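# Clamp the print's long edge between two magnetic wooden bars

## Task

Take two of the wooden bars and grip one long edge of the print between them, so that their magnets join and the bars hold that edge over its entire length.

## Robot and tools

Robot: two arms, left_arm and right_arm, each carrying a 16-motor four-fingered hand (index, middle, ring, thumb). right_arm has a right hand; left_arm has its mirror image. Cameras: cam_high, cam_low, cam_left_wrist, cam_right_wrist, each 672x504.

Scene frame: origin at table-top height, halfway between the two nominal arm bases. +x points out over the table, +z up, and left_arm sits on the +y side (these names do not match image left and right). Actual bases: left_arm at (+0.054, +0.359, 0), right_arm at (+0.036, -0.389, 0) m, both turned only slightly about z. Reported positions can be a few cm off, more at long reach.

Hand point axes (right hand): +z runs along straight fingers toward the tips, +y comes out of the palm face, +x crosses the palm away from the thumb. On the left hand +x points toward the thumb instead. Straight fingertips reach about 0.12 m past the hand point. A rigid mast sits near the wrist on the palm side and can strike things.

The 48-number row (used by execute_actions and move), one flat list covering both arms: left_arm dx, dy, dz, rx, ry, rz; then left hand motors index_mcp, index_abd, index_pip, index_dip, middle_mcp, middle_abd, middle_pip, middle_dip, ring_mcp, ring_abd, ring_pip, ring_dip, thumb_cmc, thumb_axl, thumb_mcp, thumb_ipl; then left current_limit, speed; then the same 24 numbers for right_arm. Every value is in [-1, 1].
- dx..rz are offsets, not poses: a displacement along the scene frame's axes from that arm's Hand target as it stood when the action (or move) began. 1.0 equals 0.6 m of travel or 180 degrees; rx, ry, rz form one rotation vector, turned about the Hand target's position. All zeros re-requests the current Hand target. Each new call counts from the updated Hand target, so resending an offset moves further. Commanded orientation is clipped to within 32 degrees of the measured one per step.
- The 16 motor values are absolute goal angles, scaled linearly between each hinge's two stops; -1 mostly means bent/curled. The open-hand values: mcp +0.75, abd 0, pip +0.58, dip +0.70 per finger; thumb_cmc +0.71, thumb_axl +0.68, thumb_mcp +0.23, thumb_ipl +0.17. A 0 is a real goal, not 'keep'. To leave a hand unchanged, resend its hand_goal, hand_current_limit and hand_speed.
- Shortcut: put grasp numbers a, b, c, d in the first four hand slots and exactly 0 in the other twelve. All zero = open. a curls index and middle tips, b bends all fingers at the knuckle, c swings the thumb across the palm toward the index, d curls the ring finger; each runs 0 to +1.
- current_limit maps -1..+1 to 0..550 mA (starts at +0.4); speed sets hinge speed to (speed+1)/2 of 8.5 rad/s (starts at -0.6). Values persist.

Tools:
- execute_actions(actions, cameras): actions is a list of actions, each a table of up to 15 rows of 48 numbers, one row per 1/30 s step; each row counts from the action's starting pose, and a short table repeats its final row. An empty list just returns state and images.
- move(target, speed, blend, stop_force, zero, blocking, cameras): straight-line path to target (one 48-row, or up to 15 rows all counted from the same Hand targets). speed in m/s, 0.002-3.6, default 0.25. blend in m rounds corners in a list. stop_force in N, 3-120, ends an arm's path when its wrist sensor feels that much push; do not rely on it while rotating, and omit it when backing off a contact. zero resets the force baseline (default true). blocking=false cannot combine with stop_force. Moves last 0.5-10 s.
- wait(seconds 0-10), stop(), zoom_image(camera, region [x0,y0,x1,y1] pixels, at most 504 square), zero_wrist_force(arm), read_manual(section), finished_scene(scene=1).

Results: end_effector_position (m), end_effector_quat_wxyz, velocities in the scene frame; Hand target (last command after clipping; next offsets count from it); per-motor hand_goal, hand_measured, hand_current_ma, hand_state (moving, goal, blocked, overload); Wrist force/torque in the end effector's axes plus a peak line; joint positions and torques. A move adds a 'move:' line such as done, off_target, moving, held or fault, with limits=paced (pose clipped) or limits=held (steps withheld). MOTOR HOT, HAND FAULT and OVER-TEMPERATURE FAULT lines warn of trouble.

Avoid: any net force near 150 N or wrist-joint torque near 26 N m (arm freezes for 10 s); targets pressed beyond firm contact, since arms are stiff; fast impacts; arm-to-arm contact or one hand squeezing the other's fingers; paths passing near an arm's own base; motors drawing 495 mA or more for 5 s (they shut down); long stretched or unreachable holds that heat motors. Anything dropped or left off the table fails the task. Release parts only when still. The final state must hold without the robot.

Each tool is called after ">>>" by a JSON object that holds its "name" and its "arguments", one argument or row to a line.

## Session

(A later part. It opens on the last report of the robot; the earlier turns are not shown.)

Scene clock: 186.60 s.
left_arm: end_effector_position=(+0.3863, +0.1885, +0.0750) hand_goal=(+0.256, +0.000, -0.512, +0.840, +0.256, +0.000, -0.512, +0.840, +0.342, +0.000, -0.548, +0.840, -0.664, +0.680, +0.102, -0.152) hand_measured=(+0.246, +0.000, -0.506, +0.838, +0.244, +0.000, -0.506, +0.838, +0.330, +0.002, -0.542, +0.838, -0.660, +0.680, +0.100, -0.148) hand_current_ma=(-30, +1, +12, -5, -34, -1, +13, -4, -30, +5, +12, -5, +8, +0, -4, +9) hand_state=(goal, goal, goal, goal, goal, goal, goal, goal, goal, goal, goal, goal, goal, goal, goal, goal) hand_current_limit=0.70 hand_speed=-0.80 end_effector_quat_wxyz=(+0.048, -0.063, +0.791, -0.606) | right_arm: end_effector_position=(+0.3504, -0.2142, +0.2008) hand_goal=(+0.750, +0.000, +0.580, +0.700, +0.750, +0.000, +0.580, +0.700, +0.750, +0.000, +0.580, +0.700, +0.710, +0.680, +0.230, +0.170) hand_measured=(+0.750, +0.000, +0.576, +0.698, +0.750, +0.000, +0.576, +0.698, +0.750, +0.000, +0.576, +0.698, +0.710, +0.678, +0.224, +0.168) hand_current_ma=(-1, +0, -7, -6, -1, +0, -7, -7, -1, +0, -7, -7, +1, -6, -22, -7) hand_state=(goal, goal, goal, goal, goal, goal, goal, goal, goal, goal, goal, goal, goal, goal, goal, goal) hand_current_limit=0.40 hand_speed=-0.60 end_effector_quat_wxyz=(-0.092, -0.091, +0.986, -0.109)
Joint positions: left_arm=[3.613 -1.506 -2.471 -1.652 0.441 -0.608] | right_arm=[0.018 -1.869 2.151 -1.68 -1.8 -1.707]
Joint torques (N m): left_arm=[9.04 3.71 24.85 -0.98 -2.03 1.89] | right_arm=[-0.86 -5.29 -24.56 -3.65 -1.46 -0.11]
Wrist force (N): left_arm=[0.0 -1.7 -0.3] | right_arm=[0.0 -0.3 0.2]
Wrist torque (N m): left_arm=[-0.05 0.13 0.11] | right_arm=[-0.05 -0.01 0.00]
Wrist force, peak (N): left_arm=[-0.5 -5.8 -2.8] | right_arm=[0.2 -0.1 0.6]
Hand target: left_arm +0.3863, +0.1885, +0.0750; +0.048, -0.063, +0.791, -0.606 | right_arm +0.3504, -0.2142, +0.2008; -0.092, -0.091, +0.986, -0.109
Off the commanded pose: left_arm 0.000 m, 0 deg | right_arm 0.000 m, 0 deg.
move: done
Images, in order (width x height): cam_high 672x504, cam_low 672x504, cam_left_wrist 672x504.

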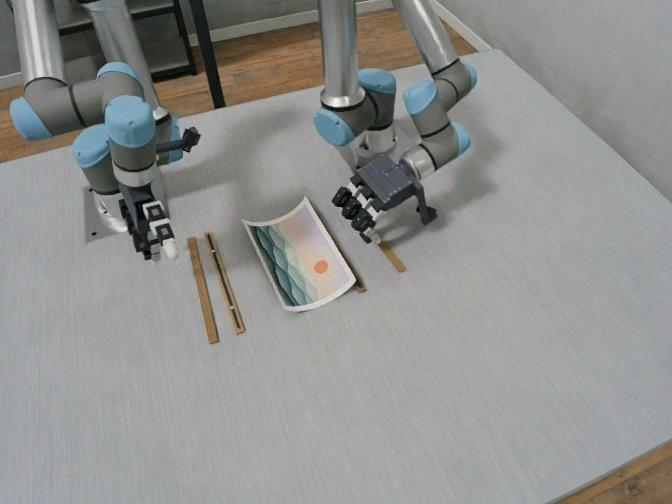

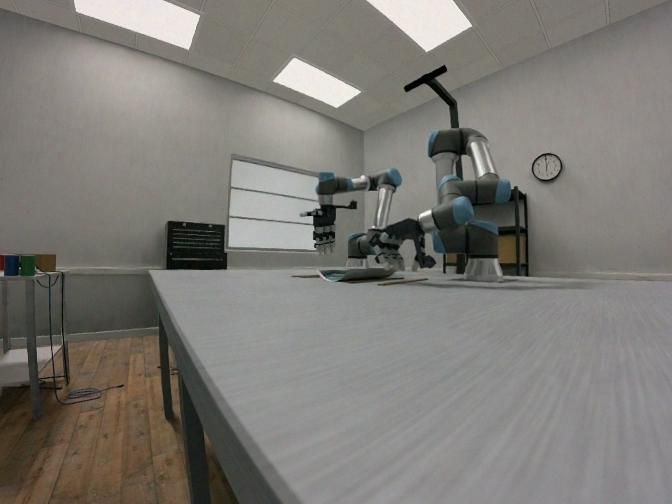

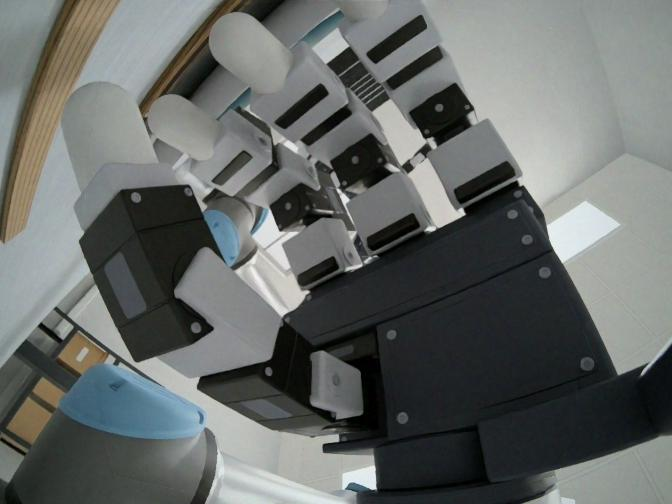

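>>> {"name": "move", "arguments": {
  "target": [-0.0042, -0.013, -0.035, 0, 0, 0, 0.2562,0,-0.5124,0.8406, 0.2562,0,-0.5124,0.8406, 0.3425,0,-0.5474,0.8406, -0.664,0.68,0.1011,-0.1514, 0.7, -0.8, 0, 0, 0, 0, 0, 0, 0,0,0,0,0,0,0,0,0,0,0,0,0,0,0,0, 0.4, -0.6],
  "speed": 0.08
}}

>>> {"name": "move", "arguments": {
  "target": [0, 0, -0.0277, 0, 0, 0, 0.2562,0,-0.5124,0.8406, 0.2562,0,-0.5124,0.8406, 0.3425,0,-0.5474,0.8406, -0.664,0.68,0.1011,-0.1514, 0.7, -0.8, 0, 0, 0, 0, 0, 0, 0,0,0,0,0,0,0,0,0,0,0,0,0,0,0,0, 0.4, -0.6],
  "speed": 0.02,
  "stop_force": 3,
  "cameras": ["cam_left_wrist", "cam_high", "cam_low"]
}}

>>> {"name": "zoom_image", "arguments": {
  "camera": "cam_left_wrist",
  "region": [0, 0, 350, 300]
}}

>>> {"name": "zoom_image", "arguments": {
  "camera": "cam_low",
  "region": [340, 220, 440, 300]
}}

Scene clock: 191.67 s.
left_arm: end_effector_position=(+0.3838, +0.1807, +0.0540) hand_goal=(+0.256, +0.000, -0.512, +0.840, +0.256, +0.000, -0.512, +0.840, +0.342, +0.000, -0.548, +0.840, -0.664, +0.680, +0.102, -0.152) hand_measured=(+0.246, +0.000, -0.506, +0.838, +0.244, +0.000, -0.506, +0.838, +0.330, +0.002, -0.542, +0.838, -0.660, +0.680, +0.100, -0.148) hand_current_ma=(-30, +1, +11, -5, -34, -1, +13, -4, -30, +5, +12, -5, +8, +0, -4, +9) hand_state=(goal, goal, goal, goal, goal, goal, goal, goal, goal, goal, goal, goal, goal, goal, goal, goal) hand_current_limit=0.70 hand_speed=-0.80 end_effector_quat_wxyz=(+0.048, -0.063, +0.791, -0.606) | right_arm: end_effector_position=(+0.3504, -0.2142, +0.2008) hand_goal=(+0.750, +0.000, +0.580, +0.700, +0.750, +0.000, +0.580, +0.700, +0.750, +0.000, +0.580, +0.700, +0.710, +0.680, +0.230, +0.170) hand_measured=(+0.750, +0.000, +0.576, +0.698, +0.750, +0.000, +0.576, +0.698, +0.750, +0.000, +0.576, +0.698, +0.710, +0.678, +0.224, +0.168) hand_current_ma=(-1, +0, -7, -6, -1, +0, -7, -7, -1, +0, -7, -7, +1, -6, -22, -7) hand_state=(goal, goal, goal, goal, goal, goal, goal, goal, goal, goal, goal, goal, goal, goal, goal, goal) hand_current_limit=0.40 hand_speed=-0.60 end_effector_quat_wxyz=(-0.092, -0.091, +0.986, -0.109)
Joint positions: left_arm=[3.594 -1.56 -2.51 -1.533 0.426 -0.636] | right_arm=[0.018 -1.869 2.151 -1.68 -1.8 -1.707]
Joint torques (N m): left_arm=[-10.6 4.69 6.54 2.32 -2.22 -2.18] | right_arm=[-0.66 -5.35 -24.33 -3.66 -1.47 -0.08]
Wrist force (N): left_arm=[0.1 -1.9 -0.5] | right_arm=[0.1 0.0 0.2]
Wrist torque (N m): left_arm=[-0.07 0.13 0.24] | right_arm=[-0.01 -0.02 0.01]
Wrist force, peak (N): left_arm=[0.1 -2.1 -0.4] | right_arm=[0.2 -0.2 0.4]
Hand target: left_arm +0.3838, +0.1807, +0.0540; +0.048, -0.063, +0.791, -0.606 | right_arm +0.3504, -0.2142, +0.2008; -0.092, -0.091, +0.986, -0.109
Off the commanded pose: left_arm 0.000 m, 0 deg | right_arm 0.000 m, 0 deg.
move: done

Scene clock: 193.53 s.
left_arm: end_effector_position=(+0.3838, +0.1807, +0.0373) hand_goal=(+0.256, +0.000, -0.512, +0.840, +0.256, +0.000, -0.512, +0.840, +0.342, +0.000, -0.548, +0.840, -0.664, +0.680, +0.102, -0.152) hand_measured=(+0.246, +0.000, -0.506, +0.838, +0.244, +0.000, -0.506, +0.838, +0.330, +0.002, -0.542, +0.838, -0.660, +0.680, +0.100, -0.148) hand_current_ma=(-30, +1, +11, -5, -34, -1, +13, -4, -30, +5, +12, -5, +8, +0, -4, +9) hand_state=(goal, goal, goal, goal, goal, goal, goal, goal, goal, goal, goal, goal, goal, goal, goal, goal) hand_current_limit=0.70 hand_speed=-0.80 end_effector_quat_wxyz=(+0.048, -0.063, +0.791, -0.606) | right_arm: end_effector_position=(+0.3504, -0.2142, +0.2008) hand_goal=(+0.750, +0.000, +0.580, +0.700, +0.750, +0.000, +0.580, +0.700, +0.750, +0.000, +0.580, +0.700, +0.710, +0.680, +0.230, +0.170) hand_measured=(+0.750, +0.000, +0.576, +0.698, +0.750, +0.000, +0.576, +0.698, +0.750, +0.000, +0.576, +0.698, +0.710, +0.678, +0.224, +0.168) hand_current_ma=(-1, +0, -7, -6, -1, +0, -7, -7, -1, +0, -7, -7, +1, -6, -22, -7) hand_state=(goal, goal, goal, goal, goal, goal, goal, goal, goal, goal, goal, goal, goal, goal, goal, goal) hand_current_limit=0.40 hand_speed=-0.60 end_effector_quat_wxyz=(-0.092, -0.091, +0.986, -0.109)
Joint positions: left_arm=[3.594 -1.616 -2.528 -1.46 0.426 -0.636] | right_arm=[0.018 -1.869 2.151 -1.68 -1.8 -1.707]
Joint torques (N m): left_arm=[-8.64 5.55 5.15 2.34 -2.24 -1.95] | right_arm=[0.59 -6 -24.28 -3.57 -1.4 -0.09]
Wrist force (N): left_arm=[-0.4 -1.7 0.0] | right_arm=[0.1 -0.1 0.2]
Wrist torque (N m): left_arm=[-0.08 0.23 0.20] | right_arm=[-0.02 -0.02 0.01]
Wrist force, peak (N): left_arm=[-0.2 -2.0 -0.5] | right_arm=[0.0 -0.3 0.3]
Hand target: left_arm +0.3838, +0.1807, +0.0373; +0.048, -0.063, +0.791, -0.606 | right_arm +0.3504, -0.2142, +0.2008; -0.092, -0.091, +0.986, -0.109
Off the commanded pose: left_arm 0.000 m, 0 deg | right_arm 0.000 m, 0 deg.
move: done
Images, in order (width x height): cam_high 672x504, cam_low 672x504, cam_left_wrist 672x504.

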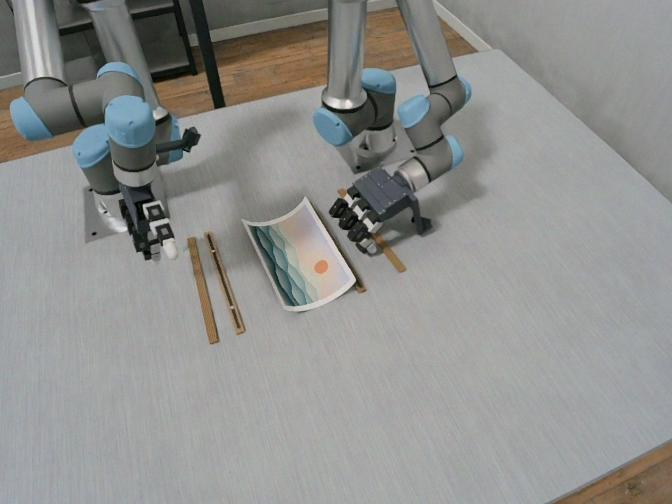

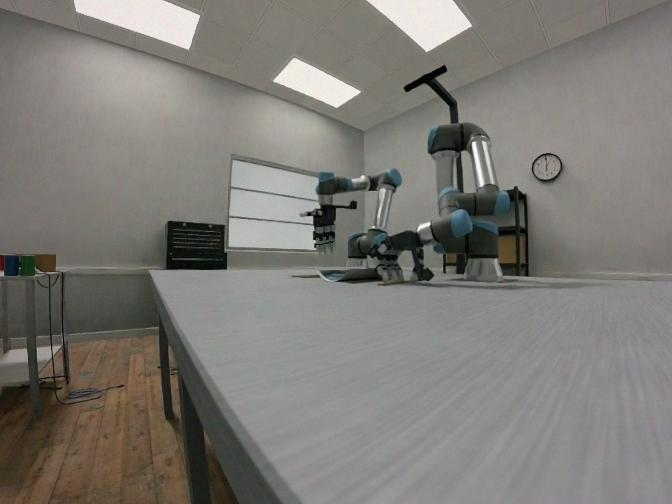

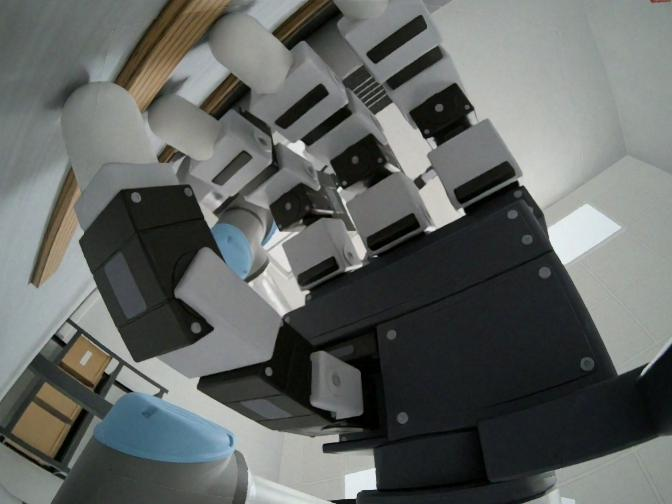

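Scaled by 1.440 from the camera's 672x504 image, which has a finer 960x720 frame.

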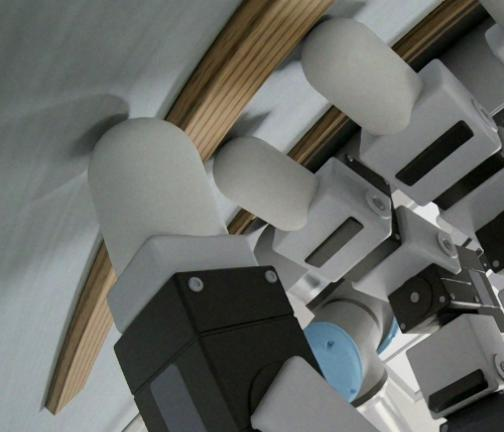

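Scaled by 5.040 from the camera's 672x504 image, which has a finer 960x720 frame.

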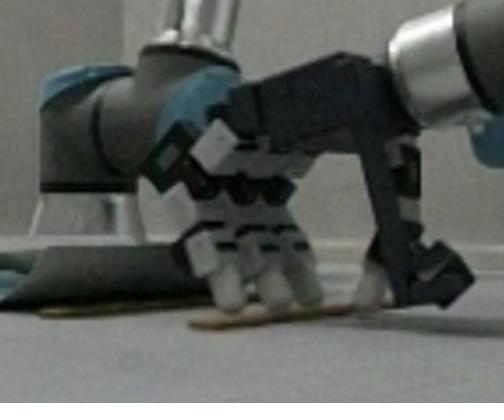

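>>> {"name": "execute_actions", "arguments": {
  "actions": [
    [[0,0,0,0,0,0, 0.1781,0,-0.492,0.8406, 0.1781,0,-0.492,0.8406, 0.3425,0,-0.5474,0.8406, -0.664,0.68,-0.0157,-0.0238, 0.7,-0.9, 0,0,0,0,0,0, 0,0,0,0,0,0,0,0,0,0,0,0,0,0,0,0, 0.4,-0.6]],
    [[0,0,0,0,0,0, 0.1616,0,-0.5022,0.8351, 0.1616,0,-0.5022,0.8351, 0.3425,0,-0.5474,0.8406, -0.664,0.68,-0.0506,-0.0351, 0.7,-0.96, 0,0,0,0,0,0, 0,0,0,0,0,0,0,0,0,0,0,0,0,0,0,0, 0.4,-0.6]],
    [[0,0,0,0,0,0, 0.1452,0,-0.5124,0.8296, 0.1452,0,-0.5124,0.8296, 0.3425,0,-0.5474,0.8406, -0.664,0.68,-0.0742,-0.0465, 0.7,-0.96, 0,0,0,0,0,0, 0,0,0,0,0,0,0,0,0,0,0,0,0,0,0,0, 0.4,-0.6]]
  ],
  "cameras": ["cam_left_wrist", "cam_high"]
}}

>>> {"name": "zoom_image", "arguments": {
  "camera": "cam_left_wrist",
  "region": [0, 0, 350, 300]
}}

Scene clock: 196.80 s.
left_arm: end_effector_position=(+0.3838, +0.1807, +0.0373) hand_goal=(+0.146, +0.000, -0.512, +0.830, +0.146, +0.000, -0.512, +0.830, +0.342, +0.000, -0.548, +0.840, -0.664, +0.680, -0.074, -0.046) hand_measured=(+0.168, +0.000, -0.498, +0.838, +0.174, +0.000, -0.492, +0.838, +0.330, +0.002, -0.542, +0.838, -0.660, +0.680, -0.020, -0.028) hand_current_ma=(+70, +1, +40, +22, +91, -1, +54, +20, -30, +5, +12, -5, +7, +0, +253, +70) hand_state=(blocked, goal, goal, goal, blocked, goal, goal, goal, goal, goal, goal, goal, goal, goal, blocked, goal) hand_current_limit=0.70 hand_speed=-0.96 end_effector_quat_wxyz=(+0.048, -0.063, +0.791, -0.606) | right_arm: end_effector_position=(+0.3504, -0.2142, +0.2008) hand_goal=(+0.750, +0.000, +0.580, +0.700, +0.750, +0.000, +0.580, +0.700, +0.750, +0.000, +0.580, +0.700, +0.710, +0.680, +0.230, +0.170) hand_measured=(+0.750, +0.000, +0.576, +0.698, +0.750, +0.000, +0.576, +0.698, +0.750, +0.000, +0.576, +0.698, +0.710, +0.678, +0.224, +0.168) hand_current_ma=(-1, +0, -7, -6, -1, +0, -7, -7, -1, +0, -7, -7, +1, -6, -22, -7) hand_state=(goal, goal, goal, goal, goal, goal, goal, goal, goal, goal, goal, goal, goal, goal, goal, goal) hand_current_limit=0.40 hand_speed=-0.60 end_effector_quat_wxyz=(-0.092, -0.091, +0.986, -0.109)
Joint positions: left_arm=[3.594 -1.616 -2.528 -1.46 0.426 -0.636] | right_arm=[0.018 -1.869 2.151 -1.68 -1.8 -1.707]
Joint torques (N m): left_arm=[-6.32 6.53 4.79 2.1 0.62 -0.66] | right_arm=[0.86 -4.66 -24.16 -3.79 -1.53 -0.07]
Wrist force (N): left_arm=[-0.3 -3.1 -1.0] | right_arm=[0.0 -0.1 0.3]
Wrist torque (N m): left_arm=[-0.15 0.21 0.22] | right_arm=[-0.04 -0.01 0.00]
Wrist force, peak (N): left_arm=[0.2 -6.2 0.3] | right_arm=[-0.1 -0.1 0.5]
Hand target: left_arm +0.3838, +0.1807, +0.0373; +0.048, -0.063, +0.791, -0.606 | right_arm +0.3504, -0.2142, +0.2008; -0.092, -0.091, +0.986, -0.109
Off the commanded pose: left_arm 0.000 m, 0 deg | right_arm 0.000 m, 0 deg.
Step readings (end_effector_position of left_arm | right_arm):
0: (+0.3838, +0.1807, +0.0373) | (+0.3504, -0.2142, +0.2008)
1: (+0.3838, +0.1807, +0.0373) | (+0.3504, -0.2142, +0.2008)
2: (+0.3838, +0.1807, +0.0373) | (+0.3504, -0.2142, +0.2008)
4: (+0.3838, +0.1807, +0.0373) | (+0.3504, -0.2142, +0.2008)
8: (+0.3838, +0.1807, +0.0373) | (+0.3504, -0.2142, +0.2008)
15: (+0.3838, +0.1807, +0.0373) | (+0.3504, -0.2142, +0.2008)
16: (+0.3838, +0.1807, +0.0373) | (+0.3504, -0.2142, +0.2008)
17: (+0.3838, +0.1807, +0.0373) | (+0.3504, -0.2142, +0.2008)
19: (+0.3838, +0.1807, +0.0373) | (+0.3504, -0.2142, +0.2008)
23: (+0.3838, +0.1807, +0.0373) | (+0.3504, -0.2142, +0.2008)
30: (+0.3838, +0.1807, +0.0373) | (+0.3504, -0.2142, +0.2008)
31: (+0.3838, +0.1807, +0.0373) | (+0.3504, -0.2142, +0.2008)
32: (+0.3838, +0.1807, +0.0373) | (+0.3504, -0.2142, +0.2008)
34: (+0.3838, +0.1807, +0.0373) | (+0.3504, -0.2142, +0.2008)
38: (+0.3838, +0.1807, +0.0373) | (+0.3504, -0.2142, +0.2008)
45: (+0.3838, +0.1807, +0.0373) | (+0.3504, -0.2142, +0.2008)
Images, in order (width x height): cam_high 672x504, cam_left_wrist 672x504.

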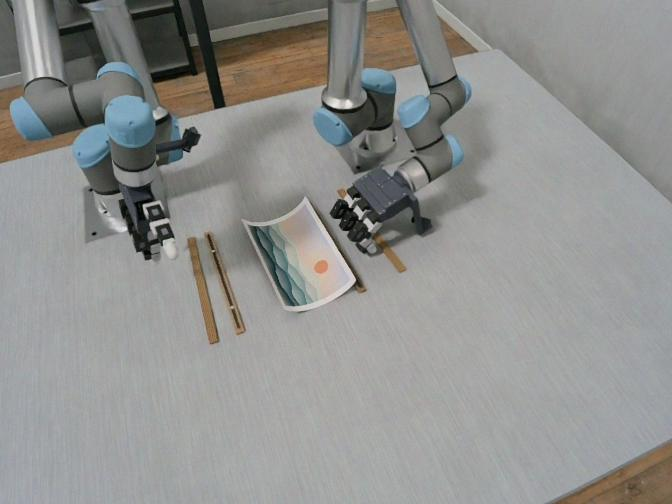

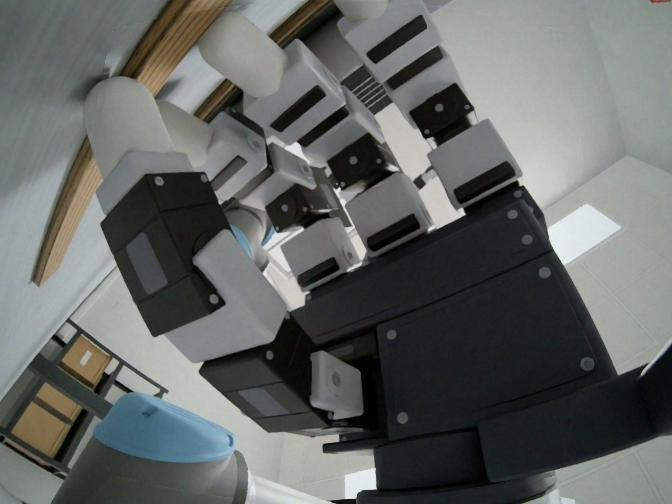

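Scaled by 1.440 from the camera's 672x504 image, which has a finer 960x720 frame.

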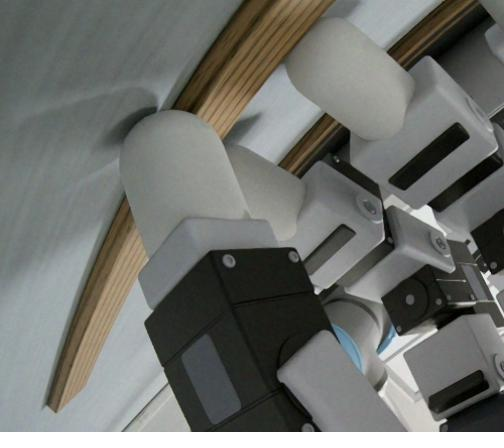

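>>> {"name": "execute_actions", "arguments": {
  "actions": [
    [[0,0,0,0,0,0, 0.1288,0,-0.5226,0.8241, 0.1288,0,-0.5226,0.8241, 0.3425,0,-0.5474,0.8406, -0.664,0.68,-0.0978,-0.0578, 0.7,-0.96, 0,0,0,0,0,0, 0,0,0,0,0,0,0,0,0,0,0,0,0,0,0,0, 0.4,-0.6]],
    [[0,0,0,0,0,0, 0.1123,0,-0.5328,0.8186, 0.1123,0,-0.5328,0.8186, 0.3425,0,-0.5474,0.8406, -0.664,0.68,-0.1213,-0.0692, 0.7,-0.96, 0,0,0,0,0,0, 0,0,0,0,0,0,0,0,0,0,0,0,0,0,0,0, 0.4,-0.6]]
  ],
  "cameras": ["cam_left_wrist", "cam_high"]
}}

>>> {"name": "zoom_image", "arguments": {
  "camera": "cam_left_wrist",
  "region": [0, 0, 350, 300]
}}

Scene clock: 199.03 s.
left_arm: end_effector_position=(+0.3838, +0.1807, +0.0373) hand_goal=(+0.112, +0.000, -0.532, +0.818, +0.112, +0.000, -0.532, +0.818, +0.342, +0.000, -0.548, +0.840, -0.664, +0.680, -0.122, -0.070) hand_measured=(+0.166, +0.000, -0.498, +0.836, +0.172, +0.000, -0.494, +0.836, +0.330, +0.002, -0.542, +0.838, -0.660, +0.680, -0.026, -0.028) hand_current_ma=(+206, +1, +105, +52, +230, -1, +125, +52, -30, +5, +12, -5, +7, +0, +468, +196) hand_state=(blocked, goal, blocked, goal, blocked, goal, blocked, goal, goal, goal, goal, goal, goal, goal, blocked, blocked) hand_current_limit=0.70 hand_speed=-0.96 end_effector_quat_wxyz=(+0.048, -0.063, +0.791, -0.606) | right_arm: end_effector_position=(+0.3504, -0.2142, +0.2008) hand_goal=(+0.750, +0.000, +0.580, +0.700, +0.750, +0.000, +0.580, +0.700, +0.750, +0.000, +0.580, +0.700, +0.710, +0.680, +0.230, +0.170) hand_measured=(+0.750, +0.000, +0.576, +0.698, +0.750, +0.000, +0.576, +0.698, +0.750, +0.000, +0.576, +0.698, +0.710, +0.678, +0.224, +0.168) hand_current_ma=(-1, +0, -7, -6, -1, +0, -7, -7, -1, +0, -7, -7, +1, -6, -22, -7) hand_state=(goal, goal, goal, goal, goal, goal, goal, goal, goal, goal, goal, goal, goal, goal, goal, goal) hand_current_limit=0.40 hand_speed=-0.60 end_effector_quat_wxyz=(-0.092, -0.091, +0.986, -0.109)
Joint positions: left_arm=[3.594 -1.616 -2.528 -1.46 0.426 -0.636] | right_arm=[0.018 -1.869 2.151 -1.68 -1.8 -1.707]
Joint torques (N m): left_arm=[-3.34 5.16 4.24 1.61 0.65 0.24] | right_arm=[0.26 -6.03 -24.15 -3.65 -1.55 -0.19]
Wrist force (N): left_arm=[-0.3 -4.3 -1.4] | right_arm=[-0.1 -0.1 0.3]
Wrist torque (N m): left_arm=[-0.17 0.23 0.19] | right_arm=[-0.03 0.00 -0.01]
Wrist force, peak (N): left_arm=[-0.3 -4.6 -1.3] | right_arm=[-0.1 -0.1 0.5]
Hand target: left_arm +0.3838, +0.1807, +0.0373; +0.048, -0.063, +0.791, -0.606 | right_arm +0.3504, -0.2142, +0.2008; -0.092, -0.091, +0.986, -0.109
Off the commanded pose: left_arm 0.000 m, 0 deg | right_arm 0.000 m, 0 deg.
Step readings (end_effector_position of left_arm | right_arm):
0: (+0.3838, +0.1807, +0.0373) | (+0.3504, -0.2142, +0.2008)
1: (+0.3838, +0.1807, +0.0373) | (+0.3504, -0.2142, +0.2008)
2: (+0.3838, +0.1807, +0.0373) | (+0.3504, -0.2142, +0.2008)
4: (+0.3838, +0.1807, +0.0373) | (+0.3504, -0.2142, +0.2008)
8: (+0.3838, +0.1807, +0.0373) | (+0.3504, -0.2142, +0.2008)
15: (+0.3838, +0.1807, +0.0373) | (+0.3504, -0.2142, +0.2008)
16: (+0.3838, +0.1807, +0.0373) | (+0.3504, -0.2142, +0.2008)
17: (+0.3838, +0.1807, +0.0373) | (+0.3504, -0.2142, +0.2008)
19: (+0.3838, +0.1807, +0.0373) | (+0.3504, -0.2142, +0.2008)
23: (+0.3838, +0.1807, +0.0373) | (+0.3504, -0.2142, +0.2008)
30: (+0.3838, +0.1807, +0.0373) | (+0.3504, -0.2142, +0.2008)
Images, in order (width x height): cam_high 672x504, cam_left_wrist 672x504.

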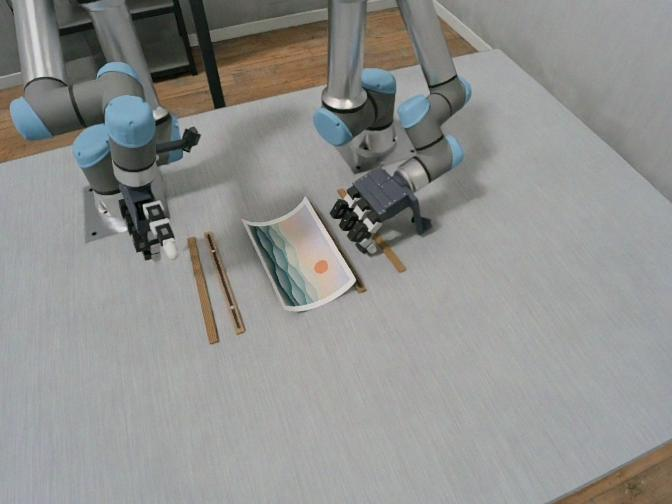

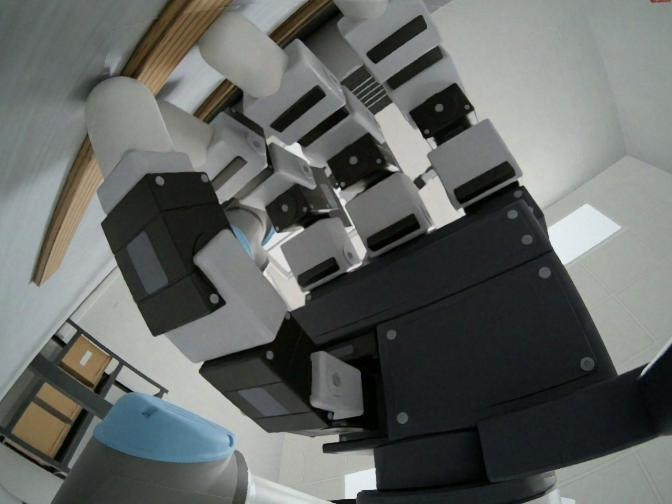

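Scaled by 1.440 from the camera's 672x504 image, which has a finer 960x720 frame.

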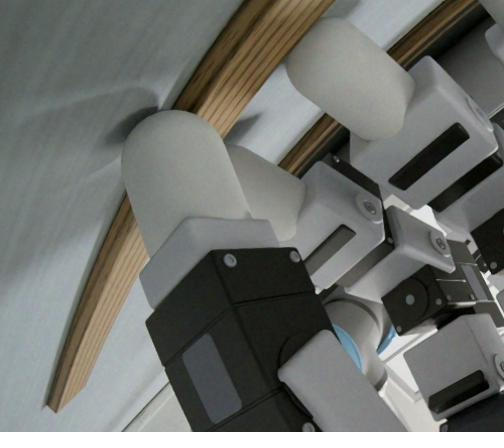

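>>> {"name": "move", "arguments": {
  "target": [0, 0, 0.035, 0, 0, 0, 0.1123,0,-0.5328,0.8186, 0.1123,0,-0.5328,0.8186, 0.3425,0,-0.5474,0.8406, -0.664,0.68,-0.1213,-0.0692, 0.7,-0.96, 0, 0, 0, 0, 0, 0, 0,0,0,0,0,0,0,0,0,0,0,0,0,0,0,0, 0.4, -0.6],
  "speed": 0.015,
  "cameras": ["cam_left_wrist", "cam_high", "cam_low"]
}}

>>> {"name": "zoom_image", "arguments": {
  "camera": "cam_left_wrist",
  "region": [0, 0, 350, 300]
}}

>>> {"name": "zoom_image", "arguments": {
  "camera": "cam_low",
  "region": [340, 220, 440, 300]
}}

Scene clock: 201.80 s.
left_arm: end_effector_position=(+0.3837, +0.1807, +0.0583) hand_goal=(+0.112, +0.000, -0.532, +0.818, +0.112, +0.000, -0.532, +0.818, +0.342, +0.000, -0.548, +0.840, -0.664, +0.680, -0.122, -0.070) hand_measured=(+0.112, +0.000, -0.526, +0.822, +0.112, +0.000, -0.526, +0.822, +0.330, +0.002, -0.542, +0.838, -0.666, +0.680, -0.118, -0.066) hand_current_ma=(+0, +1, +14, +6, +0, -1, +16, +6, -30, +5, +12, -5, -2, +0, +14, +10) hand_state=(goal, goal, goal, goal, goal, goal, goal, goal, goal, goal, goal, goal, goal, goal, goal, goal) hand_current_limit=0.70 hand_speed=-0.96 end_effector_quat_wxyz=(+0.048, -0.063, +0.791, -0.606) | right_arm: end_effector_position=(+0.3504, -0.2142, +0.2008) hand_goal=(+0.750, +0.000, +0.580, +0.700, +0.750, +0.000, +0.580, +0.700, +0.750, +0.000, +0.580, +0.700, +0.710, +0.680, +0.230, +0.170) hand_measured=(+0.750, +0.000, +0.576, +0.698, +0.750, +0.000, +0.576, +0.698, +0.750, +0.000, +0.576, +0.698, +0.710, +0.678, +0.224, +0.168) hand_current_ma=(-1, +0, -7, -6, -1, +0, -7, -7, -1, +0, -7, -7, +1, -6, -22, -7) hand_state=(goal, goal, goal, goal, goal, goal, goal, goal, goal, goal, goal, goal, goal, goal, goal, goal) hand_current_limit=0.40 hand_speed=-0.60 end_effector_quat_wxyz=(-0.092, -0.091, +0.986, -0.109)
Joint positions: left_arm=[3.594 -1.547 -2.506 -1.551 0.426 -0.636] | right_arm=[0.018 -1.869 2.151 -1.68 -1.8 -1.707]
Joint torques (N m): left_arm=[2.11 21.93 22.75 -0.44 -0.72 1.48] | right_arm=[0.24 -5.72 -24.82 -3.6 -1.43 -0.34]
Wrist force (N): left_arm=[0.2 -1.6 -0.3] | right_arm=[0.1 -0.3 0.3]
Wrist torque (N m): left_arm=[-0.04 0.11 0.24] | right_arm=[-0.06 -0.02 0.00]
Wrist force, peak (N): left_arm=[-0.2 -6.8 -2.5] | right_arm=[-0.1 -0.3 0.4]
Hand target: left_arm +0.3838, +0.1807, +0.0583; +0.048, -0.063, +0.791, -0.606 | right_arm +0.3504, -0.2142, +0.2008; -0.092, -0.091, +0.986, -0.109
Off the commanded pose: left_arm 0.000 m, 0 deg | right_arm 0.000 m, 0 deg.
move: done
Images, in order (width x height): cam_high 672x504, cam_low 672x504, cam_left_wrist 672x504.

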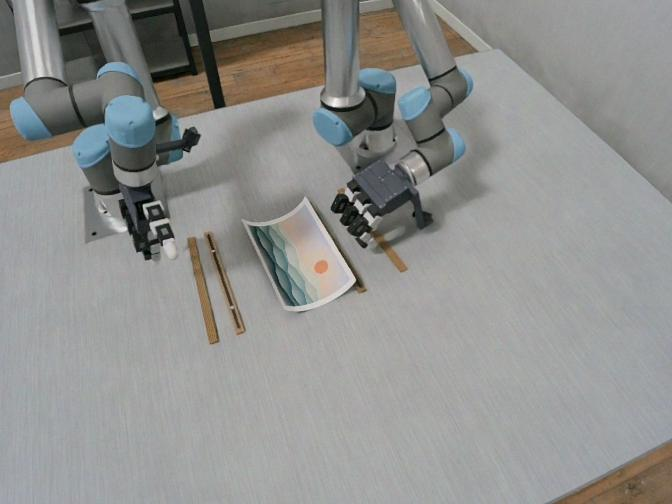

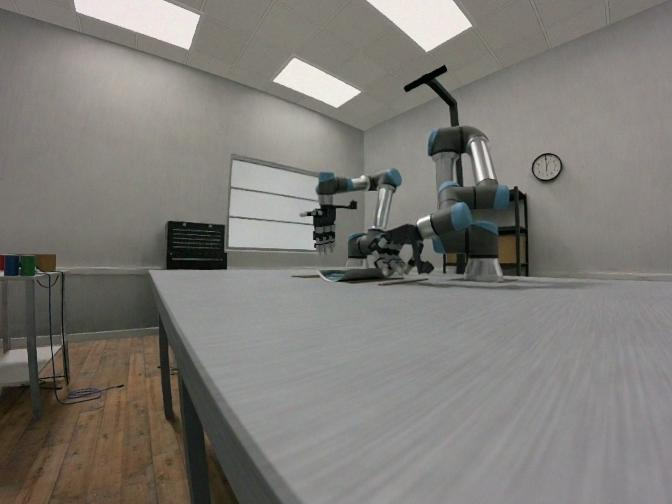

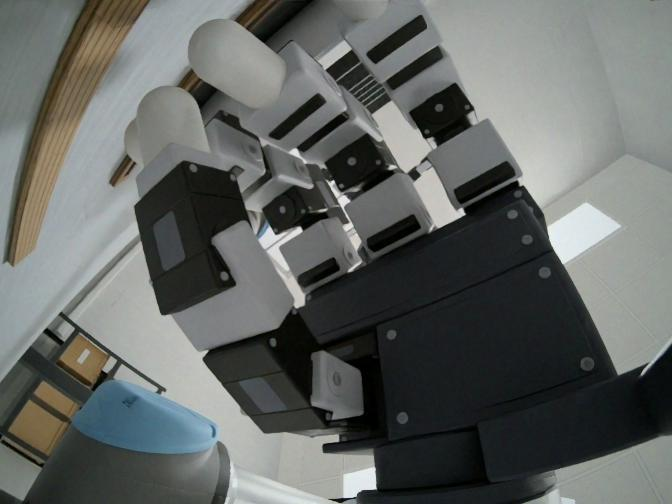

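Scaled by 1.440 from the camera's 672x504 image, which has a finer 960x720 frame.

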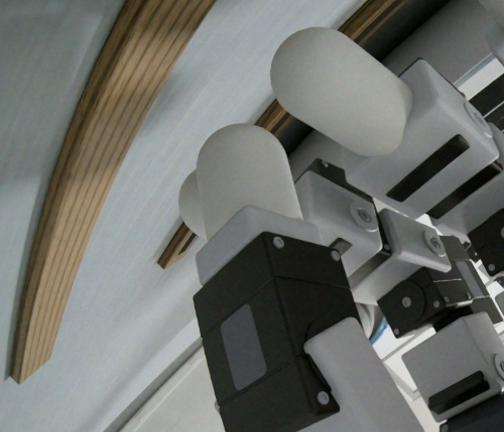

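Scaled by 5.040 from the camera's 672x504 image, which has a finer 960x720 frame.

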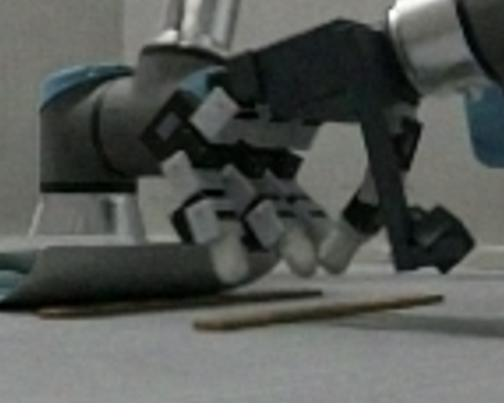

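>>> {"name": "move", "arguments": {
  "target": [0, 0, 0, 0, 0, 0, 0.2562,0,-0.5124,0.8406, 0.2562,0,-0.5124,0.8406, 0.3425,0,-0.5474,0.8406, -0.664,0.68,0.1011,-0.1514, 0.7, -0.8, 0, 0, 0, 0, 0, 0, 0,0,0,0,0,0,0,0,0,0,0,0,0,0,0,0, 0.4, -0.6],
  "speed": 0.05,
  "cameras": ["cam_high", "cam_left_wrist"]
}}

>>> {"name": "zoom_image", "arguments": {
  "camera": "cam_high",
  "region": [325, 170, 425, 290]
}}

>>> {"name": "zoom_image", "arguments": {
  "camera": "cam_left_wrist",
  "region": [0, 0, 350, 300]
}}

Scene clock: 215.27 s.
left_arm: end_effector_position=(+0.3838, +0.1807, +0.0583) hand_goal=(+0.256, +0.000, -0.512, +0.840, +0.256, +0.000, -0.512, +0.840, +0.342, +0.000, -0.548, +0.840, -0.664, +0.680, +0.102, -0.152) hand_measured=(+0.246, +0.000, -0.514, +0.838, +0.244, +0.000, -0.514, +0.838, +0.330, +0.002, -0.542, +0.838, -0.666, +0.680, +0.100, -0.148) hand_current_ma=(-30, +1, -2, -5, -34, -1, -2, -4, -30, +5, +12, -5, -2, +0, -4, +9) hand_state=(goal, goal, goal, goal, goal, goal, goal, goal, goal, goal, goal, goal, goal, goal, goal, goal) hand_current_limit=0.70 hand_speed=-0.80 end_effector_quat_wxyz=(+0.048, -0.063, +0.791, -0.606) | right_arm: end_effector_position=(+0.3504, -0.2142, +0.2008) hand_goal=(+0.750, +0.000, +0.580, +0.700, +0.750, +0.000, +0.580, +0.700, +0.750, +0.000, +0.580, +0.700, +0.710, +0.680, +0.230, +0.170) hand_measured=(+0.750, +0.000, +0.576, +0.698, +0.750, +0.000, +0.576, +0.698, +0.750, +0.000, +0.576, +0.698, +0.710, +0.678, +0.224, +0.168) hand_current_ma=(-1, +0, -7, -6, -1, +0, -7, -7, -1, +0, -7, -7, +1, -6, -22, -7) hand_state=(goal, goal, goal, goal, goal, goal, goal, goal, goal, goal, goal, goal, goal, goal, goal, goal) hand_current_limit=0.40 hand_speed=-0.60 end_effector_quat_wxyz=(-0.092, -0.091, +0.986, -0.109)
Joint positions: left_arm=[3.594 -1.547 -2.505 -1.551 0.426 -0.636] | right_arm=[0.018 -1.869 2.151 -1.68 -1.8 -1.707]
Joint torques (N m): left_arm=[9.72 19.84 23.17 -0.85 0.65 2.11] | right_arm=[0.45 -5.59 -24.57 -3.76 -1.49 -0.22]
Wrist force (N): left_arm=[-0.1 -1.7 0.0] | right_arm=[-0.1 0.0 0.1]
Wrist torque (N m): left_arm=[-0.09 0.18 0.20] | right_arm=[-0.01 0.00 -0.01]
Wrist force, peak (N): left_arm=[0.0 -2.0 -0.4] | right_arm=[-0.2 -0.3 0.5]
Hand target: left_arm +0.3838, +0.1807, +0.0583; +0.048, -0.063, +0.791, -0.606 | right_arm +0.3504, -0.2142, +0.2008; -0.092, -0.091, +0.986, -0.109
Off the commanded pose: left_arm 0.000 m, 0 deg | right_arm 0.000 m, 0 deg.
move: done
Images, in order (width x height): cam_high 672x504, cam_left_wrist 672x504.

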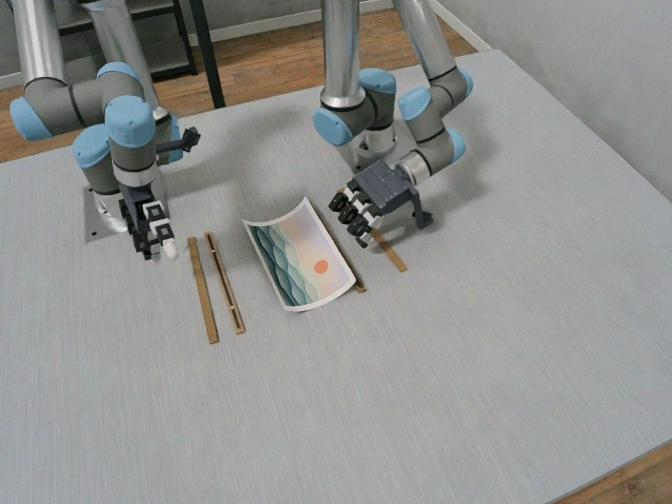

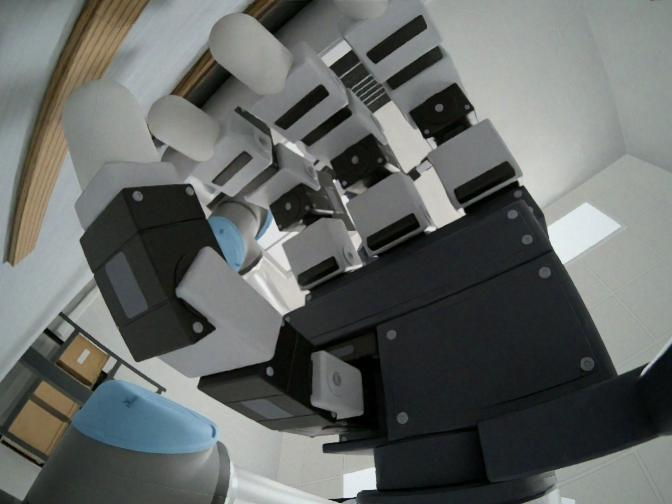

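Scaled by 4.200 from the camera's 672x504 image, which has a finer 960x720 frame.

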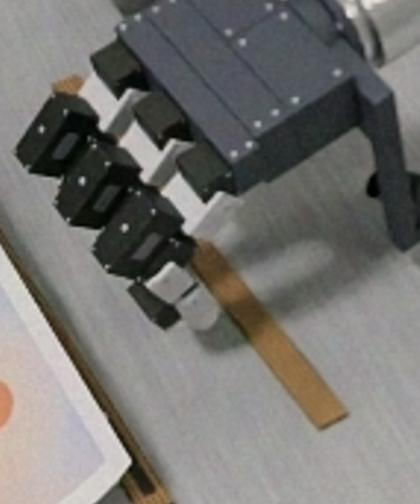

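Scaled by 1.440 from the camera's 672x504 image, which has a finer 960x720 frame.

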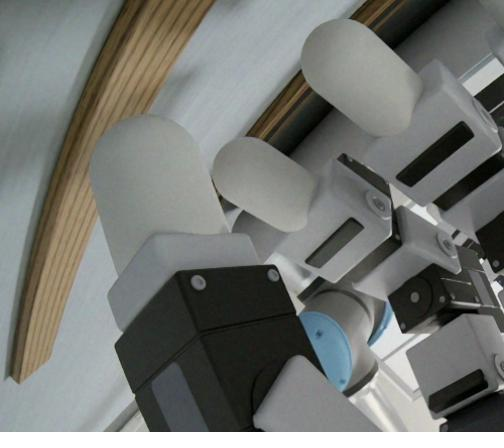

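>>> {"name": "move", "arguments": {
  "target": [0, 0, -0.0375, 0, 0, 0, 0.2562,0,-0.5124,0.8406, 0.2562,0,-0.5124,0.8406, 0.3425,0,-0.5474,0.8406, -0.664,0.68,0.1011,-0.1514, 0.7, -0.8, 0, 0, 0, 0, 0, 0, 0,0,0,0,0,0,0,0,0,0,0,0,0,0,0,0, 0.4, -0.6],
  "speed": 0.02,
  "stop_force": 4
}}

>>> {"name": "execute_actions", "arguments": {
  "actions": [
    [[0,0,0,0,0,0, 0.1781,0,-0.492,0.8406, 0.1781,0,-0.492,0.8406, 0.3425,0,-0.5474,0.8406, -0.664,0.68,-0.0157,-0.0238, 0.7,-0.9, 0,0,0,0,0,0, 0,0,0,0,0,0,0,0,0,0,0,0,0,0,0,0, 0.4,-0.6]],
    [[0,0,0,0,0,0, 0.1616,0,-0.5022,0.8351, 0.1616,0,-0.5022,0.8351, 0.3425,0,-0.5474,0.8406, -0.664,0.68,-0.0506,-0.0351, 0.7,-0.96, 0,0,0,0,0,0, 0,0,0,0,0,0,0,0,0,0,0,0,0,0,0,0, 0.4,-0.6]],
    [[0,0,0,0,0,0, 0.1452,0,-0.5124,0.8296, 0.1452,0,-0.5124,0.8296, 0.3425,0,-0.5474,0.8406, -0.664,0.68,-0.0742,-0.0465, 0.7,-0.96, 0,0,0,0,0,0, 0,0,0,0,0,0,0,0,0,0,0,0,0,0,0,0, 0.4,-0.6]],
    [[0,0,0,0,0,0, 0.1288,0,-0.5226,0.8241, 0.1288,0,-0.5226,0.8241, 0.3425,0,-0.5474,0.8406, -0.664,0.68,-0.0978,-0.0578, 0.7,-0.96, 0,0,0,0,0,0, 0,0,0,0,0,0,0,0,0,0,0,0,0,0,0,0, 0.4,-0.6]]
  ],
  "cameras": ["cam_left_wrist", "cam_high"]
}}

>>> {"name": "zoom_image", "arguments": {
  "camera": "cam_left_wrist",
  "region": [0, 0, 350, 300]
}}

Scene clock: 219.10 s.
left_arm: end_effector_position=(+0.3837, +0.1808, +0.0365) hand_goal=(+0.256, +0.000, -0.512, +0.840, +0.256, +0.000, -0.512, +0.840, +0.342, +0.000, -0.548, +0.840, -0.664, +0.680, +0.102, -0.152) hand_measured=(+0.248, +0.000, -0.518, +0.838, +0.248, +0.000, -0.518, +0.838, +0.330, +0.002, -0.542, +0.838, -0.666, +0.680, +0.100, -0.148) hand_current_ma=(-19, +1, -14, -5, -23, -1, -13, -4, -30, +5, +11, -5, -2, +0, -4, +9) hand_state=(goal, goal, goal, goal, goal, goal, goal, goal, goal, goal, goal, goal, goal, goal, goal, goal) hand_current_limit=0.70 hand_speed=-0.80 end_effector_quat_wxyz=(+0.048, -0.063, +0.791, -0.606) | right_arm: end_effector_position=(+0.3504, -0.2142, +0.2008) hand_goal=(+0.750, +0.000, +0.580, +0.700, +0.750, +0.000, +0.580, +0.700, +0.750, +0.000, +0.580, +0.700, +0.710, +0.680, +0.230, +0.170) hand_measured=(+0.750, +0.000, +0.576, +0.698, +0.750, +0.000, +0.576, +0.698, +0.750, +0.000, +0.576, +0.698, +0.710, +0.678, +0.224, +0.168) hand_current_ma=(-1, +0, -7, -6, -1, +0, -7, -7, -1, +0, -7, -7, +1, -6, -22, -7) hand_state=(goal, goal, goal, goal, goal, goal, goal, goal, goal, goal, goal, goal, goal, goal, goal, goal) hand_current_limit=0.40 hand_speed=-0.60 end_effector_quat_wxyz=(-0.092, -0.091, +0.986, -0.109)
Joint positions: left_arm=[3.594 -1.618 -2.529 -1.457 0.427 -0.635] | right_arm=[0.018 -1.869 2.151 -1.68 -1.8 -1.707]
Joint torques (N m): left_arm=[1.97 19.79 19.91 -0.92 -1.06 1.54] | right_arm=[0.28 -3.9 -25.09 -3.88 -1.61 -0.17]
Wrist force (N): left_arm=[-0.2 -2.1 -0.6] | right_arm=[0.1 -0.2 0.3]
Wrist torque (N m): left_arm=[-0.05 0.21 0.07] | right_arm=[-0.04 -0.02 0.00]
Wrist force, peak (N): left_arm=[0.2 -6.4 -0.9] | right_arm=[0.1 -0.2 0.5]
Hand target: left_arm +0.3837, +0.1807, +0.0365; +0.048, -0.063, +0.791, -0.606 (not the last commanded pose) | right_arm +0.3504, -0.2142, +0.2008; -0.092, -0.091, +0.986, -0.109
Off the commanded pose: left_arm 0.001 m, 0 deg | right_arm 0.000 m, 0 deg.
move: contact (left_arm)

Scene clock: 221.30 s.
left_arm: end_effector_position=(+0.3837, +0.1808, +0.0365) hand_goal=(+0.128, +0.000, -0.522, +0.824, +0.128, +0.000, -0.522, +0.824, +0.342, +0.000, -0.548, +0.840, -0.664, +0.680, -0.098, -0.058) hand_measured=(+0.202, +0.000, -0.504, +0.836, +0.210, +0.000, -0.506, +0.836, +0.332, +0.002, -0.542, +0.838, -0.666, +0.680, -0.048, -0.040) hand_current_ma=(+298, +1, +47, +33, +332, -1, +44, +32, -30, +5, +11, -5, -2, +0, +231, +72) hand_state=(blocked, goal, goal, goal, blocked, goal, goal, goal, goal, goal, goal, goal, goal, goal, blocked, goal) hand_current_limit=0.70 hand_speed=-0.96 end_effector_quat_wxyz=(+0.048, -0.063, +0.791, -0.606) | right_arm: end_effector_position=(+0.3504, -0.2142, +0.2008) hand_goal=(+0.750, +0.000, +0.580, +0.700, +0.750, +0.000, +0.580, +0.700, +0.750, +0.000, +0.580, +0.700, +0.710, +0.680, +0.230, +0.170) hand_measured=(+0.750, +0.000, +0.576, +0.698, +0.750, +0.000, +0.576, +0.698, +0.750, +0.000, +0.576, +0.698, +0.710, +0.678, +0.224, +0.168) hand_current_ma=(-1, +0, -7, -6, -1, +0, -7, -7, -1, +0, -7, -7, +1, -6, -22, -7) hand_state=(goal, goal, goal, goal, goal, goal, goal, goal, goal, goal, goal, goal, goal, goal, goal, goal) hand_current_limit=0.40 hand_speed=-0.60 end_effector_quat_wxyz=(-0.092, -0.091, +0.986, -0.109)
Joint positions: left_arm=[3.594 -1.618 -2.529 -1.457 0.427 -0.635] | right_arm=[0.018 -1.869 2.151 -1.68 -1.8 -1.707]
Joint torques (N m): left_arm=[-0.99 10.39 14.22 2.45 0.72 1.64] | right_arm=[-0.3 -4.81 -24.56 -3.71 -1.46 -0.19]
Wrist force (N): left_arm=[0.1 -10.5 -0.4] | right_arm=[0.0 0.0 0.1]
Wrist torque (N m): left_arm=[-0.30 0.19 0.09] | right_arm=[-0.01 0.00 0.00]
Wrist force, peak (N): left_arm=[0.2 -13.8 1.5] | right_arm=[0.3 -0.2 0.5]
Hand target: left_arm +0.3837, +0.1807, +0.0365; +0.048, -0.063, +0.791, -0.606 | right_arm +0.3504, -0.2142, +0.2008; -0.092, -0.091, +0.986, -0.109
Off the commanded pose: left_arm 0.000 m, 0 deg | right_arm 0.000 m, 0 deg.
Step readings (end_effector_position of left_arm | right_arm):
0: (+0.3837, +0.1808, +0.0365) | (+0.3504, -0.2142, +0.2008)
1: (+0.3837, +0.1808, +0.0365) | (+0.3504, -0.2142, +0.2008)
2: (+0.3837, +0.1808, +0.0365) | (+0.3504, -0.2142, +0.2008)
4: (+0.3837, +0.1808, +0.0365) | (+0.3504, -0.2142, +0.2008)
8: (+0.3837, +0.1807, +0.0365) | (+0.3504, -0.2142, +0.2008)
15: (+0.3837, +0.1807, +0.0365) | (+0.3504, -0.2142, +0.2008)
16: (+0.3837, +0.1807, +0.0365) | (+0.3504, -0.2142, +0.2008)
17: (+0.3837, +0.1807, +0.0365) | (+0.3504, -0.2142, +0.2008)
19: (+0.3837, +0.1807, +0.0365) | (+0.3504, -0.2142, +0.2008)
23: (+0.3837, +0.1807, +0.0365) | (+0.3504, -0.2142, +0.2008)
30: (+0.3837, +0.1807, +0.0365) | (+0.3504, -0.2142, +0.2008)
31: (+0.3837, +0.1807, +0.0365) | (+0.3504, -0.2142, +0.2008)
32: (+0.3837, +0.1807, +0.0365) | (+0.3504, -0.2142, +0.2008)
34: (+0.3837, +0.1807, +0.0365) | (+0.3504, -0.2142, +0.2008)
38: (+0.3837, +0.1808, +0.0365) | (+0.3504, -0.2142, +0.2008)
45: (+0.3837, +0.1808, +0.0365) | (+0.3504, -0.2142, +0.2008)
46: (+0.3837, +0.1808, +0.0365) | (+0.3504, -0.2142, +0.2008)
47: (+0.3837, +0.1808, +0.0365) | (+0.3504, -0.2142, +0.2008)
49: (+0.3837, +0.1808, +0.0365) | (+0.3504, -0.2142, +0.2008)
53: (+0.3837, +0.1808, +0.0365) | (+0.3504, -0.2142, +0.2008)
60: (+0.3837, +0.1808, +0.0365) | (+0.3504, -0.2142, +0.2008)
Images, in order (width x height): cam_high 672x504, cam_left_wrist 672x504.

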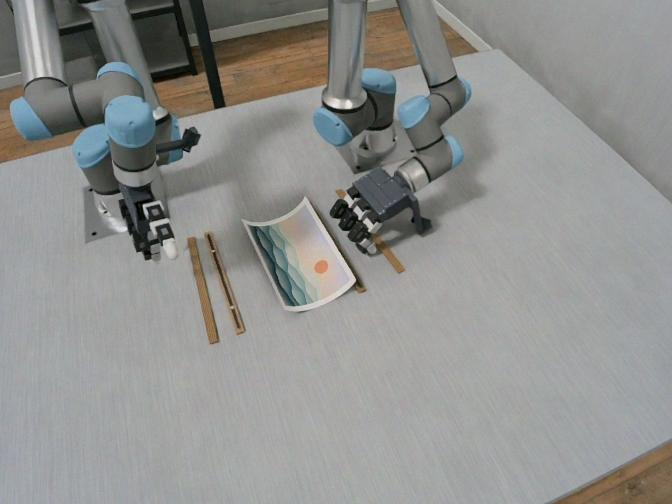

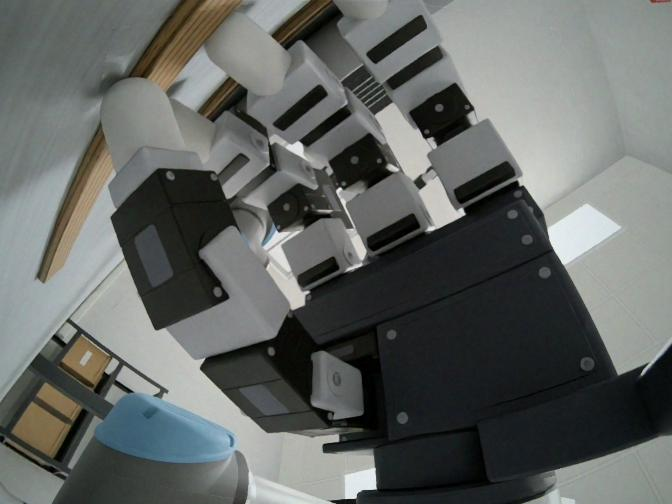

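Scaled by 1.440 from the camera's 672x504 image, which has a finer 960x720 frame.

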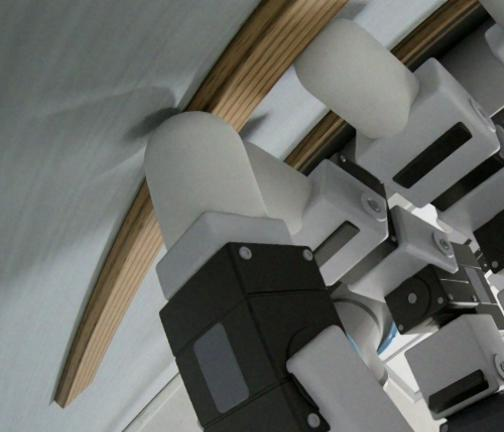

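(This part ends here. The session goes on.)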